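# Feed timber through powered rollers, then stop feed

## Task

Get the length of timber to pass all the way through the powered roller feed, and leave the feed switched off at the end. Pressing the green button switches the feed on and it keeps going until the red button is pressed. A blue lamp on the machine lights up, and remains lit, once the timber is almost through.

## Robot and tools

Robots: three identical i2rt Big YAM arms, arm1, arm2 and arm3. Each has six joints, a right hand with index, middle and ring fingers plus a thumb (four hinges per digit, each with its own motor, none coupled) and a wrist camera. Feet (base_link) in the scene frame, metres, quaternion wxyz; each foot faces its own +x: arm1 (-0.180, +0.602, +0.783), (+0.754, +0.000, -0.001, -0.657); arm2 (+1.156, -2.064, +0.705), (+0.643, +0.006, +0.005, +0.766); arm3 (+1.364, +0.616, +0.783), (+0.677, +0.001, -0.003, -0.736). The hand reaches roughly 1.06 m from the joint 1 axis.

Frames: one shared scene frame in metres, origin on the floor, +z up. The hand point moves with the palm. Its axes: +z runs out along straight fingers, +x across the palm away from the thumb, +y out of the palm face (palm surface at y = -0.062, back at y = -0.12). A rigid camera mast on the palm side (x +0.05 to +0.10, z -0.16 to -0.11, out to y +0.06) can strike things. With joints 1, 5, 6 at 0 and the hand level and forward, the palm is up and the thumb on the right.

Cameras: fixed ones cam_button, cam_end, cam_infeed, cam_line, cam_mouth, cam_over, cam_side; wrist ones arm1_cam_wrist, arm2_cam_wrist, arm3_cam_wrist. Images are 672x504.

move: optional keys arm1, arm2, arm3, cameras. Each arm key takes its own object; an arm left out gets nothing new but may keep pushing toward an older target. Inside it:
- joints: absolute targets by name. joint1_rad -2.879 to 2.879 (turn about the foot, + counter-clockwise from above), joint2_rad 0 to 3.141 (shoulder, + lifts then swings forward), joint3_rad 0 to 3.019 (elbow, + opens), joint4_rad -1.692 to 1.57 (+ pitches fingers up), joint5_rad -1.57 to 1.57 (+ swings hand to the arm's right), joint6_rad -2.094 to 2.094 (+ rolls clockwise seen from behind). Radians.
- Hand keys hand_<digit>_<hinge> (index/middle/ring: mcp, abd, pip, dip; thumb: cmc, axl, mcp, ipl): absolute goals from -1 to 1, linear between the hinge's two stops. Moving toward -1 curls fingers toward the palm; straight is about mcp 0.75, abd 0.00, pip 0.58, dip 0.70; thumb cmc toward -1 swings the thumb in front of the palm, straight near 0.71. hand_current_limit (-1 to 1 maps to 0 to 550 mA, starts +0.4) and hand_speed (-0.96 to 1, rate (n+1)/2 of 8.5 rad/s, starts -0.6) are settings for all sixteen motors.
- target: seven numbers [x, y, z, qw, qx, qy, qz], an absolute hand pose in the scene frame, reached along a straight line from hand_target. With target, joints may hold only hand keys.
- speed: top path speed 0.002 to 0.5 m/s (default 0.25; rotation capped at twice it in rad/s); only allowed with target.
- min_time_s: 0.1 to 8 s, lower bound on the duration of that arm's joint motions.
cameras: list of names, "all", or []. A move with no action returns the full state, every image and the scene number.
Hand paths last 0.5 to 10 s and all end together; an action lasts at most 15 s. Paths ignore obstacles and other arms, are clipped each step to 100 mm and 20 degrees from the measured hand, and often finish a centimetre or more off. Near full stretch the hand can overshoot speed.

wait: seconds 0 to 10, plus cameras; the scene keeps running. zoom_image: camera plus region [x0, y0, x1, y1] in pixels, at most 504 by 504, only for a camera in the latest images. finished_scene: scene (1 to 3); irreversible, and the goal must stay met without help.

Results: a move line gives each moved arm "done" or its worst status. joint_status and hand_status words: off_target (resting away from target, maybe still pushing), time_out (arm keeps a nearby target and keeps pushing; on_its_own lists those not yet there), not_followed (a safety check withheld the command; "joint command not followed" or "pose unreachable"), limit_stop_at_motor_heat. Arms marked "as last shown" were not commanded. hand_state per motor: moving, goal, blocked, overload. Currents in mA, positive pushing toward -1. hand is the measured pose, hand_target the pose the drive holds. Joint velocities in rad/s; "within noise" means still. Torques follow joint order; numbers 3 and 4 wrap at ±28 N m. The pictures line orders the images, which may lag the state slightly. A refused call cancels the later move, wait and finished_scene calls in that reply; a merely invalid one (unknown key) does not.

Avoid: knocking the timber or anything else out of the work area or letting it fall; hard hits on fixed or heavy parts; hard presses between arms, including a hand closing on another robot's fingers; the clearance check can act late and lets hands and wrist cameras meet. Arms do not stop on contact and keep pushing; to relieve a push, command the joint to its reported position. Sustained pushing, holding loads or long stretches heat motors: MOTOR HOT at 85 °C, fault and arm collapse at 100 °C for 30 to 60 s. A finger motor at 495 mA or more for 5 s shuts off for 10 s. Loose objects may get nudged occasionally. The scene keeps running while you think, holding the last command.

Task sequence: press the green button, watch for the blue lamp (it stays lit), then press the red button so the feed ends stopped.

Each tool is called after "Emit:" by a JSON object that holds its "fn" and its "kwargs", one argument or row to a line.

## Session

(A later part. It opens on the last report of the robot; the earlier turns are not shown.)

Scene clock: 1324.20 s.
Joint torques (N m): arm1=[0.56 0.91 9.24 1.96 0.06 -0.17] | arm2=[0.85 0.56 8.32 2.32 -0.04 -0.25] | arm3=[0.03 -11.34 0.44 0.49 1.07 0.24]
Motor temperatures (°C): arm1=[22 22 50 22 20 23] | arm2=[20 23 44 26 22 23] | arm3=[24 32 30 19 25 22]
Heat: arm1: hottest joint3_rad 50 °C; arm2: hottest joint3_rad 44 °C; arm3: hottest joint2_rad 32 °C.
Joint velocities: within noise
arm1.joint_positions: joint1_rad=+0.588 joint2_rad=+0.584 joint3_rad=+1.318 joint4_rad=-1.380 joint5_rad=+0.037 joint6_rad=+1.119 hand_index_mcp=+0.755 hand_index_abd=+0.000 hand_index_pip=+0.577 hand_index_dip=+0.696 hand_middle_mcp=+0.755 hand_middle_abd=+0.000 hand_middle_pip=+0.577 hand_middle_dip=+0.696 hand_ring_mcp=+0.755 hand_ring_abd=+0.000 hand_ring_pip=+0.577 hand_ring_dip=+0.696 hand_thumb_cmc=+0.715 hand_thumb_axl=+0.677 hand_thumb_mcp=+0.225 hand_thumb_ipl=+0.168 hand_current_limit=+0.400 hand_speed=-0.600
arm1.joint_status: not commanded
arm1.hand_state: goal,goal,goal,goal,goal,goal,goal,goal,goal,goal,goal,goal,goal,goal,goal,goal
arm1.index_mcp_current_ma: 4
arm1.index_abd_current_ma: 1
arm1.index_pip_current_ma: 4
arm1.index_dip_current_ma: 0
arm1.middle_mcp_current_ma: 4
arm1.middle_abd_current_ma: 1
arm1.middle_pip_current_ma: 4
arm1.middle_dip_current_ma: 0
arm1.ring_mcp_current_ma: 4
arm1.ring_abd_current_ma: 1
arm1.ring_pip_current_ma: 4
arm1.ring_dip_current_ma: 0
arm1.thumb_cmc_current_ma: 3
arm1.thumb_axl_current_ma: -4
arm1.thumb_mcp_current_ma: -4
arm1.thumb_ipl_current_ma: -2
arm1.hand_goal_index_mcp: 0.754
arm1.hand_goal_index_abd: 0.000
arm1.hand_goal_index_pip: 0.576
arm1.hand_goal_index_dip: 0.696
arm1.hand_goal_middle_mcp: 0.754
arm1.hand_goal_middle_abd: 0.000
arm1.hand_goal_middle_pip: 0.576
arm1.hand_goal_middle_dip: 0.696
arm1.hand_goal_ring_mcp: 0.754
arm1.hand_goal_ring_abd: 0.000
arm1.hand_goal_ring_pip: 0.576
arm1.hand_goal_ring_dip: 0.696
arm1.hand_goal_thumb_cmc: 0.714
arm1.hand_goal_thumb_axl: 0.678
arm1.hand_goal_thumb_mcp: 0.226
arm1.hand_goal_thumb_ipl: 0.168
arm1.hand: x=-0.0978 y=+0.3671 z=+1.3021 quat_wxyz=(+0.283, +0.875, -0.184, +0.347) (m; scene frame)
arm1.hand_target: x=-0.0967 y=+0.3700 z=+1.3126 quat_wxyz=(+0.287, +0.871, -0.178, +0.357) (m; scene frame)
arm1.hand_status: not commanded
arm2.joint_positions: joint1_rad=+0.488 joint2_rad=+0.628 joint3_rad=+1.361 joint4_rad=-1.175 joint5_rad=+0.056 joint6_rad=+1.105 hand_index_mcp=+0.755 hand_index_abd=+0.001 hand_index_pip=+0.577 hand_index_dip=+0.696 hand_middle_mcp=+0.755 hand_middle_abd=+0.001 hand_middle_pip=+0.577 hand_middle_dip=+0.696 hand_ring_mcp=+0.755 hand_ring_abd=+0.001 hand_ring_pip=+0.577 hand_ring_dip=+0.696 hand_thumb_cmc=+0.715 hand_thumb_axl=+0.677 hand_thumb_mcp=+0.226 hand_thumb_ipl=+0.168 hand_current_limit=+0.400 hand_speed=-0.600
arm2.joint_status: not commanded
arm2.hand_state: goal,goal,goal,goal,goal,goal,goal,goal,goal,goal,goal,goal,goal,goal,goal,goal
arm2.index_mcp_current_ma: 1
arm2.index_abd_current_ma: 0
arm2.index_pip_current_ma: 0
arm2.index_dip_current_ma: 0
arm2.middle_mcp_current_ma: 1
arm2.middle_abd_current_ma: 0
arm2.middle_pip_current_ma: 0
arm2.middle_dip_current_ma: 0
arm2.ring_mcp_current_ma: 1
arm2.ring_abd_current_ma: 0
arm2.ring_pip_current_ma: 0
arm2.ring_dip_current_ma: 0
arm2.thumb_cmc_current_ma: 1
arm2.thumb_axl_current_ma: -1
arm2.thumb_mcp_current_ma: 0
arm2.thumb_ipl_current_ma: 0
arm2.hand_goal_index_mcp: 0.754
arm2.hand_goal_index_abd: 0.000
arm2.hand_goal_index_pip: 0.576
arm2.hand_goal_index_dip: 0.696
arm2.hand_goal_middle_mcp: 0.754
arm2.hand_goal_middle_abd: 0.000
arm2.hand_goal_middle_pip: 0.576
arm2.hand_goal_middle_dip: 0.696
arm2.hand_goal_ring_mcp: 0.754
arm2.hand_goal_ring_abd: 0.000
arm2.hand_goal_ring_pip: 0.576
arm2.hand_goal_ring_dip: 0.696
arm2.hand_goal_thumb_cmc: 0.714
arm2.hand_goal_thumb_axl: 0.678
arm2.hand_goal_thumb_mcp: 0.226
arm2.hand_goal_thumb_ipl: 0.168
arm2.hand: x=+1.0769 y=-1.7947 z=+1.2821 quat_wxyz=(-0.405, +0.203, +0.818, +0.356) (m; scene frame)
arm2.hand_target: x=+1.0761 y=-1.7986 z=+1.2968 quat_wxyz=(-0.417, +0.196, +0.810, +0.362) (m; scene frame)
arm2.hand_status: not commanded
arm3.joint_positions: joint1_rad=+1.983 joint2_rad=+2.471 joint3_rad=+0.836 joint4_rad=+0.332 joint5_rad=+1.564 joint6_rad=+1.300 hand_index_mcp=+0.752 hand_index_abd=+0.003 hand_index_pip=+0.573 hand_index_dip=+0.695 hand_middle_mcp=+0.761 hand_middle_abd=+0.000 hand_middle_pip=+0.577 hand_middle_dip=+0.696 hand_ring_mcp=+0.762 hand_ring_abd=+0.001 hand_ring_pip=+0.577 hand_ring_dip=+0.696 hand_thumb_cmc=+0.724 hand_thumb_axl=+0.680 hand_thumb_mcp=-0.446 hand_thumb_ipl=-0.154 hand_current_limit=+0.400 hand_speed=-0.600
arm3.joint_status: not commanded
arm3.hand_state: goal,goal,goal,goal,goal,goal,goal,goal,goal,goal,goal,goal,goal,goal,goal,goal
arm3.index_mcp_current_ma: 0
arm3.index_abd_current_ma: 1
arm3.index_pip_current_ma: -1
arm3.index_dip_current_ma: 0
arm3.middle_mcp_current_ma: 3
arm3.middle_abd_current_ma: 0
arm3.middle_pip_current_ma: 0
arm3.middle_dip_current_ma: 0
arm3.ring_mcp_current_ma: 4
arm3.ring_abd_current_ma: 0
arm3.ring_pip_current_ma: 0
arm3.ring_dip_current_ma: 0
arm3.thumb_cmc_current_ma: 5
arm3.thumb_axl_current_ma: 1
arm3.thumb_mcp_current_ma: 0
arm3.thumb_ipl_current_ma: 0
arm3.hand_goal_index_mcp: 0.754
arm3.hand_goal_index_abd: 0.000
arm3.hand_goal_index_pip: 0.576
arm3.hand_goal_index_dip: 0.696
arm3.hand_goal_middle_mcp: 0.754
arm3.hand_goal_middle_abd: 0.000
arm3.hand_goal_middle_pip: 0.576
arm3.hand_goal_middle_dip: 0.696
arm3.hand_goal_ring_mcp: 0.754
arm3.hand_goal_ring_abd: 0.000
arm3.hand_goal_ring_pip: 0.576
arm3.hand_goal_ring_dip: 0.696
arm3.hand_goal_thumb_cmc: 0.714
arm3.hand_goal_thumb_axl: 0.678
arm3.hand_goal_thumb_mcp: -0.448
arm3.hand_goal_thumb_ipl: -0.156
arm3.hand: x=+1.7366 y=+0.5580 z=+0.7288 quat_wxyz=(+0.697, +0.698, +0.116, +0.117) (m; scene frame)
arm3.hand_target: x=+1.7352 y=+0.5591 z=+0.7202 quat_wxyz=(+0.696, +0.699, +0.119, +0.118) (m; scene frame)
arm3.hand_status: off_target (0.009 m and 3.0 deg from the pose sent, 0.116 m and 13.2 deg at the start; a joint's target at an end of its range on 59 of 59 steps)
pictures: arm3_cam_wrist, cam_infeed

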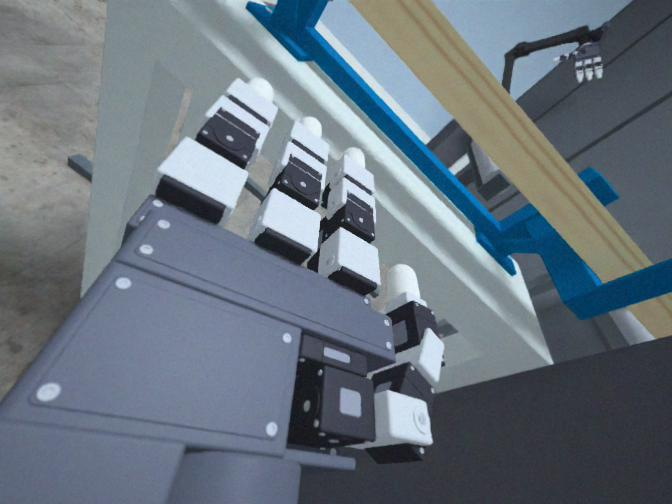

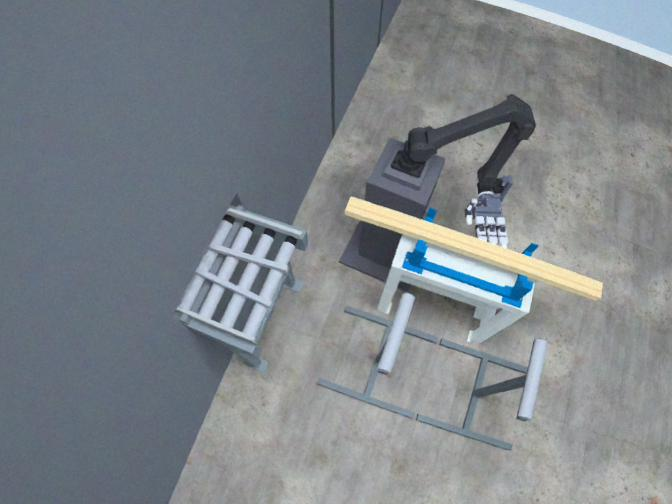

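Emit:
{"fn": "move", "kwargs": {
  "arm3": {"target": [1.735, 0.55, 0.772, 0.6984, 0.6984, 0.1106, 0.1106], "speed": 0.08},
  "cameras": []
}}

Emit:
{"fn": "move", "kwargs": {
  "arm3": {"target": [1.715, 0.44, 0.772, 0.7070, 0.7070, 0.0006, 0.0006], "speed": 0.08},
  "cameras": ["arm3_cam_wrist"]
}}

Scene clock: 1605.23 s.
Joint torques (N m): arm1=[0.5 0.97 9.25 1.96 0.06 -0.17] | arm2=[1.26 1.03 8.4 2.22 -0.01 -0.26] | arm3=[-1.14 -13.27 -0.28 0.31 1.07 0]
Motor temperatures (°C): arm1=[22 22 52 22 20 23] | arm2=[20 23 46 26 22 23] | arm3=[23 32 28 19 26 22]
Heat: arm1: hottest joint3_rad 52 °C; arm2: hottest joint3_rad 46 °C; arm3: hottest joint2_rad 32 °C.
move: arm3 done
Joint velocities: within noise
arm1, arm2: as last shown
arm3.joint_positions: joint1_rad=+1.970 joint2_rad=+2.344 joint3_rad=+0.774 joint4_rad=+0.313 joint5_rad=+1.563 joint6_rad=+1.275 hand_index_mcp=+0.762 hand_index_abd=+0.003 hand_index_pip=+0.576 hand_index_dip=+0.695 hand_middle_mcp=+0.761 hand_middle_abd=+0.000 hand_middle_pip=+0.577 hand_middle_dip=+0.696 hand_ring_mcp=+0.762 hand_ring_abd=+0.001 hand_ring_pip=+0.577 hand_ring_dip=+0.696 hand_thumb_cmc=+0.724 hand_thumb_axl=+0.680 hand_thumb_mcp=-0.446 hand_thumb_ipl=-0.154 hand_current_limit=+0.400 hand_speed=-0.600
arm3.joint_status: not commanded
arm3.hand_state: goal,goal,goal,goal,goal,goal,goal,goal,goal,goal,goal,goal,goal,goal,goal,goal
arm3.index_mcp_current_ma: 4
arm3.index_abd_current_ma: 1
arm3.index_pip_current_ma: 0
arm3.index_dip_current_ma: 0
arm3.middle_mcp_current_ma: 3
arm3.middle_abd_current_ma: 0
arm3.middle_pip_current_ma: 0
arm3.middle_dip_current_ma: 0
arm3.ring_mcp_current_ma: 4
arm3.ring_abd_current_ma: 0
arm3.ring_pip_current_ma: 0
arm3.ring_dip_current_ma: 0
arm3.thumb_cmc_current_ma: 5
arm3.thumb_axl_current_ma: 1
arm3.thumb_mcp_current_ma: 0
arm3.thumb_ipl_current_ma: 0
arm3.hand_goal_index_mcp: 0.754
arm3.hand_goal_index_abd: 0.000
arm3.hand_goal_index_pip: 0.576
arm3.hand_goal_index_dip: 0.696
arm3.hand_goal_middle_mcp: 0.754
arm3.hand_goal_middle_abd: 0.000
arm3.hand_goal_middle_pip: 0.576
arm3.hand_goal_middle_dip: 0.696
arm3.hand_goal_ring_mcp: 0.754
arm3.hand_goal_ring_abd: 0.000
arm3.hand_goal_ring_pip: 0.576
arm3.hand_goal_ring_dip: 0.696
arm3.hand_goal_thumb_cmc: 0.714
arm3.hand_goal_thumb_axl: 0.678
arm3.hand_goal_thumb_mcp: -0.448
arm3.hand_goal_thumb_ipl: -0.156
arm3.hand: x=+1.7359 y=+0.5536 z=+0.7698 quat_wxyz=(+0.696, +0.700, +0.105, +0.120) (m; scene frame)
arm3.hand_target: x=+1.7349 y=+0.5501 z=+0.7719 quat_wxyz=(+0.697, +0.700, +0.110, +0.109) (m; scene frame)
arm3.hand_status: done (0.004 m and 1.2 deg from the pose sent, 0.044 m and 1.0 deg at the start; a joint's target at an end of its range on 38 of 39 steps)
pictures: none
No camera images: "cameras" was empty.

Scene clock: 1607.80 s.
Joint torques (N m): arm1=[0.56 0.91 9.25 1.98 0.06 -0.17] | arm2=[0.73 1.08 8.49 2.44 -0.05 -0.26] | arm3=[-0.97 -13.51 1.4 0.34 1.07 -0.07]
Motor temperatures (°C): arm1=[22 22 52 22 20 23] | arm2=[20 23 46 26 22 23] | arm3=[23 32 28 19 26 22]
Heat: arm1: hottest joint3_rad 52 °C; arm2: hottest joint3_rad 46 °C; arm3: hottest joint2_rad 32 °C.
move: arm3 done
Joint velocities: within noise
arm1, arm2: as last shown
arm3.joint_positions: joint1_rad=+1.657 joint2_rad=+2.344 joint3_rad=+0.797 joint4_rad=+0.303 joint5_rad=+1.563 joint6_rad=+1.244 hand_index_mcp=+0.762 hand_index_abd=+0.003 hand_index_pip=+0.576 hand_index_dip=+0.695 hand_middle_mcp=+0.761 hand_middle_abd=+0.000 hand_middle_pip=+0.577 hand_middle_dip=+0.696 hand_ring_mcp=+0.762 hand_ring_abd=+0.001 hand_ring_pip=+0.577 hand_ring_dip=+0.696 hand_thumb_cmc=+0.724 hand_thumb_axl=+0.680 hand_thumb_mcp=-0.446 hand_thumb_ipl=-0.154 hand_current_limit=+0.400 hand_speed=-0.600
arm3.joint_status: not commanded
arm3.hand_state: goal,goal,goal,goal,goal,goal,goal,goal,goal,goal,goal,goal,goal,goal,goal,goal
arm3.index_mcp_current_ma: 4
arm3.index_abd_current_ma: 0
arm3.index_pip_current_ma: 0
arm3.index_dip_current_ma: 0
arm3.middle_mcp_current_ma: 3
arm3.middle_abd_current_ma: 0
arm3.middle_pip_current_ma: 0
arm3.middle_dip_current_ma: 0
arm3.ring_mcp_current_ma: 4
arm3.ring_abd_current_ma: 0
arm3.ring_pip_current_ma: 0
arm3.ring_dip_current_ma: 0
arm3.thumb_cmc_current_ma: 5
arm3.thumb_axl_current_ma: 1
arm3.thumb_mcp_current_ma: 0
arm3.thumb_ipl_current_ma: 0
arm3.hand_goal_index_mcp: 0.754
arm3.hand_goal_index_abd: 0.000
arm3.hand_goal_index_pip: 0.576
arm3.hand_goal_index_dip: 0.696
arm3.hand_goal_middle_mcp: 0.754
arm3.hand_goal_middle_abd: 0.000
arm3.hand_goal_middle_pip: 0.576
arm3.hand_goal_middle_dip: 0.696
arm3.hand_goal_ring_mcp: 0.754
arm3.hand_goal_ring_abd: 0.000
arm3.hand_goal_ring_pip: 0.576
arm3.hand_goal_ring_dip: 0.696
arm3.hand_goal_thumb_cmc: 0.714
arm3.hand_goal_thumb_axl: 0.678
arm3.hand_goal_thumb_mcp: -0.448
arm3.hand_goal_thumb_ipl: -0.156
arm3.hand: x=+1.7101 y=+0.4421 z=+0.7709 quat_wxyz=(+0.706, +0.708, +0.000, +0.004) (m; scene frame)
arm3.hand_target: x=+1.7150 y=+0.4401 z=+0.7720 quat_wxyz=(+0.705, +0.709, +0.001, +0.001) (m; scene frame)
arm3.hand_status: done (0.006 m and 0.4 deg from the pose sent, 0.116 m and 18.2 deg at the start; a joint's target at an end of its range on 77 of 77 steps)
pictures: arm3_cam_wrist

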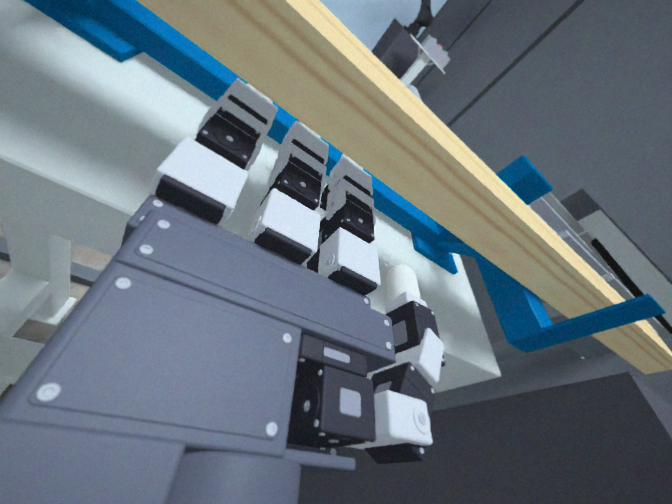

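Emit:
{"fn": "zoom_image", "kwargs": {
  "camera": "arm3_cam_wrist",
  "region": [200, 40, 440, 260]
}}

Scaled by 2.100 from the camera's 672x504 image, which has a finer 960x720 frame.

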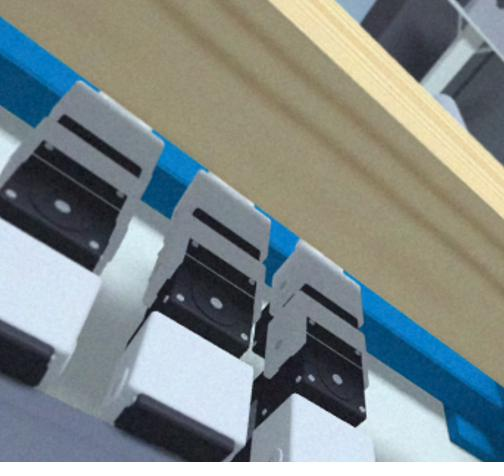

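Emit:
{"fn": "move", "kwargs": {
  "arm3": {"target": [1.715, 0.44, 0.783, 0.7070, 0.7070, 0.0006, 0.0006], "speed": 0.05},
  "cameras": []
}}

Scene clock: 1648.93 s.
Joint torques (N m): arm1=[0.5 0.91 9.25 1.98 0.06 -0.17] | arm2=[1.2 0.85 8.43 2.19 -0.02 -0.28] | arm3=[-0.62 -13.74 0.42 0.34 1.05 -0.01]
Motor temperatures (°C): arm1=[22 22 52 22 20 23] | arm2=[20 23 46 26 22 23] | arm3=[23 33 28 19 26 22]
Heat: arm1: hottest joint3_rad 52 °C; arm2: hottest joint3_rad 46 °C; arm3: hottest joint2_rad 33 °C.
move: arm3 done
Joint velocities: within noise
arm1, arm2: as last shown
arm3.joint_positions: joint1_rad=+1.657 joint2_rad=+2.316 joint3_rad=+0.797 joint4_rad=+0.303 joint5_rad=+1.563 joint6_rad=+1.229 hand_index_mcp=+0.762 hand_index_abd=+0.003 hand_index_pip=+0.576 hand_index_dip=+0.695 hand_middle_mcp=+0.761 hand_middle_abd=+0.000 hand_middle_pip=+0.577 hand_middle_dip=+0.696 hand_ring_mcp=+0.762 hand_ring_abd=+0.001 hand_ring_pip=+0.577 hand_ring_dip=+0.696 hand_thumb_cmc=+0.724 hand_thumb_axl=+0.680 hand_thumb_mcp=-0.446 hand_thumb_ipl=-0.154 hand_current_limit=+0.400 hand_speed=-0.600
arm3.joint_status: not commanded
arm3.hand_state: goal,goal,goal,goal,goal,goal,goal,goal,goal,goal,goal,goal,goal,goal,goal,goal
arm3.index_mcp_current_ma: 4
arm3.index_abd_current_ma: 0
arm3.index_pip_current_ma: 0
arm3.index_dip_current_ma: 0
arm3.middle_mcp_current_ma: 3
arm3.middle_abd_current_ma: 0
arm3.middle_pip_current_ma: 0
arm3.middle_dip_current_ma: 0
arm3.ring_mcp_current_ma: 4
arm3.ring_abd_current_ma: 0
arm3.ring_pip_current_ma: 0
arm3.ring_dip_current_ma: 0
arm3.thumb_cmc_current_ma: 5
arm3.thumb_axl_current_ma: 1
arm3.thumb_mcp_current_ma: 0
arm3.thumb_ipl_current_ma: 0
arm3.hand_goal_index_mcp: 0.754
arm3.hand_goal_index_abd: 0.000
arm3.hand_goal_index_pip: 0.576
arm3.hand_goal_index_dip: 0.696
arm3.hand_goal_middle_mcp: 0.754
arm3.hand_goal_middle_abd: 0.000
arm3.hand_goal_middle_pip: 0.576
arm3.hand_goal_middle_dip: 0.696
arm3.hand_goal_ring_mcp: 0.754
arm3.hand_goal_ring_abd: 0.000
arm3.hand_goal_ring_pip: 0.576
arm3.hand_goal_ring_dip: 0.696
arm3.hand_goal_thumb_cmc: 0.714
arm3.hand_goal_thumb_axl: 0.678
arm3.hand_goal_thumb_mcp: -0.448
arm3.hand_goal_thumb_ipl: -0.156
arm3.hand: x=+1.7153 y=+0.4422 z=+0.7806 quat_wxyz=(+0.706, +0.708, -0.004, +0.009) (m; scene frame)
arm3.hand_target: x=+1.7150 y=+0.4401 z=+0.7829 quat_wxyz=(+0.705, +0.709, +0.001, +0.001) (m; scene frame)
arm3.hand_status: done (0.003 m and 1.1 deg from the pose sent, 0.013 m and 0.4 deg at the start; a joint's target at an end of its range on 30 of 30 steps)
pictures: none
No camera images: "cameras" was empty.

Emit:
{"fn": "move", "kwargs": {
  "arm3": {"target": [1.715, 0.44, 0.790, 0.7070, 0.7070, 0.0006, 0.0006], "speed": 0.05},
  "cameras": ["arm3_cam_wrist"]
}}

Scene clock: 1665.00 s.
Joint torques (N m): arm1=[0.56 0.97 9.25 1.98 0.06 -0.17] | arm2=[1.85 0.73 8.59 2.32 -0.07 -0.26] | arm3=[-0.79 -13.8 0.24 0.4 1.04 0.02]
Motor temperatures (°C): arm1=[22 22 52 22 20 23] | arm2=[20 23 46 26 22 23] | arm3=[23 33 28 19 26 22]
Heat: arm1: hottest joint3_rad 52 °C; arm2: hottest joint3_rad 46 °C; arm3: hottest joint2_rad 33 °C.
move: arm3 done
Joint velocities: within noise
arm1, arm2: as last shown
arm3.joint_positions: joint1_rad=+1.657 joint2_rad=+2.295 joint3_rad=+0.790 joint4_rad=+0.303 joint5_rad=+1.563 joint6_rad=+1.218 hand_index_mcp=+0.762 hand_index_abd=+0.003 hand_index_pip=+0.576 hand_index_dip=+0.695 hand_middle_mcp=+0.761 hand_middle_abd=+0.000 hand_middle_pip=+0.577 hand_middle_dip=+0.696 hand_ring_mcp=+0.762 hand_ring_abd=+0.001 hand_ring_pip=+0.577 hand_ring_dip=+0.696 hand_thumb_cmc=+0.724 hand_thumb_axl=+0.680 hand_thumb_mcp=-0.446 hand_thumb_ipl=-0.154 hand_current_limit=+0.400 hand_speed=-0.600
arm3.joint_status: not commanded
arm3.hand_state: goal,goal,goal,goal,goal,goal,goal,goal,goal,goal,goal,goal,goal,goal,goal,goal
arm3.index_mcp_current_ma: 4
arm3.index_abd_current_ma: 0
arm3.index_pip_current_ma: 0
arm3.index_dip_current_ma: 0
arm3.middle_mcp_current_ma: 3
arm3.middle_abd_current_ma: 0
arm3.middle_pip_current_ma: 0
arm3.middle_dip_current_ma: 0
arm3.ring_mcp_current_ma: 4
arm3.ring_abd_current_ma: 0
arm3.ring_pip_current_ma: 0
arm3.ring_dip_current_ma: 0
arm3.thumb_cmc_current_ma: 5
arm3.thumb_axl_current_ma: 1
arm3.thumb_mcp_current_ma: 0
arm3.thumb_ipl_current_ma: 0
arm3.hand_goal_index_mcp: 0.754
arm3.hand_goal_index_abd: 0.000
arm3.hand_goal_index_pip: 0.576
arm3.hand_goal_index_dip: 0.696
arm3.hand_goal_middle_mcp: 0.754
arm3.hand_goal_middle_abd: 0.000
arm3.hand_goal_middle_pip: 0.576
arm3.hand_goal_middle_dip: 0.696
arm3.hand_goal_ring_mcp: 0.754
arm3.hand_goal_ring_abd: 0.000
arm3.hand_goal_ring_pip: 0.576
arm3.hand_goal_ring_dip: 0.696
arm3.hand_goal_thumb_cmc: 0.714
arm3.hand_goal_thumb_axl: 0.678
arm3.hand_goal_thumb_mcp: -0.448
arm3.hand_goal_thumb_ipl: -0.156
arm3.hand: x=+1.7166 y=+0.4422 z=+0.7876 quat_wxyz=(+0.706, +0.708, -0.005, +0.010) (m; scene frame)
arm3.hand_target: x=+1.7150 y=+0.4401 z=+0.7900 quat_wxyz=(+0.705, +0.709, +0.001, +0.001) (m; scene frame)
arm3.hand_status: done (0.004 m and 1.3 deg from the pose sent, 0.010 m and 1.1 deg at the start; a joint's target at an end of its range on 31 of 31 steps)
pictures: arm3_cam_wrist

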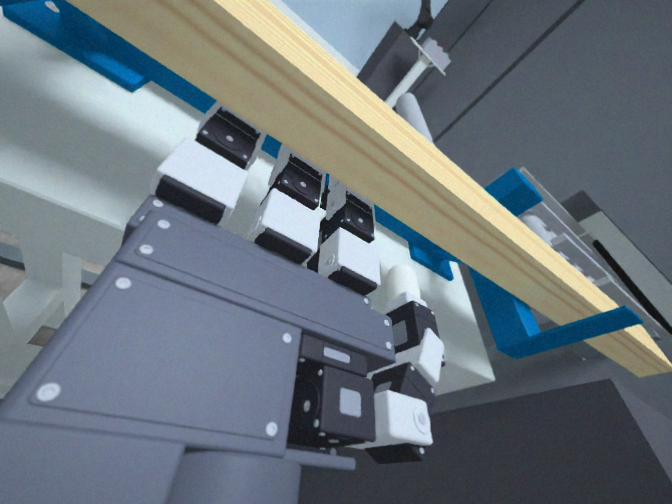

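Emit:
{"fn": "zoom_image", "kwargs": {
  "camera": "arm3_cam_wrist",
  "region": [200, 60, 440, 280]
}}

Scaled by 2.100 from the camera's 672x504 image, which has a finer 960x720 frame.

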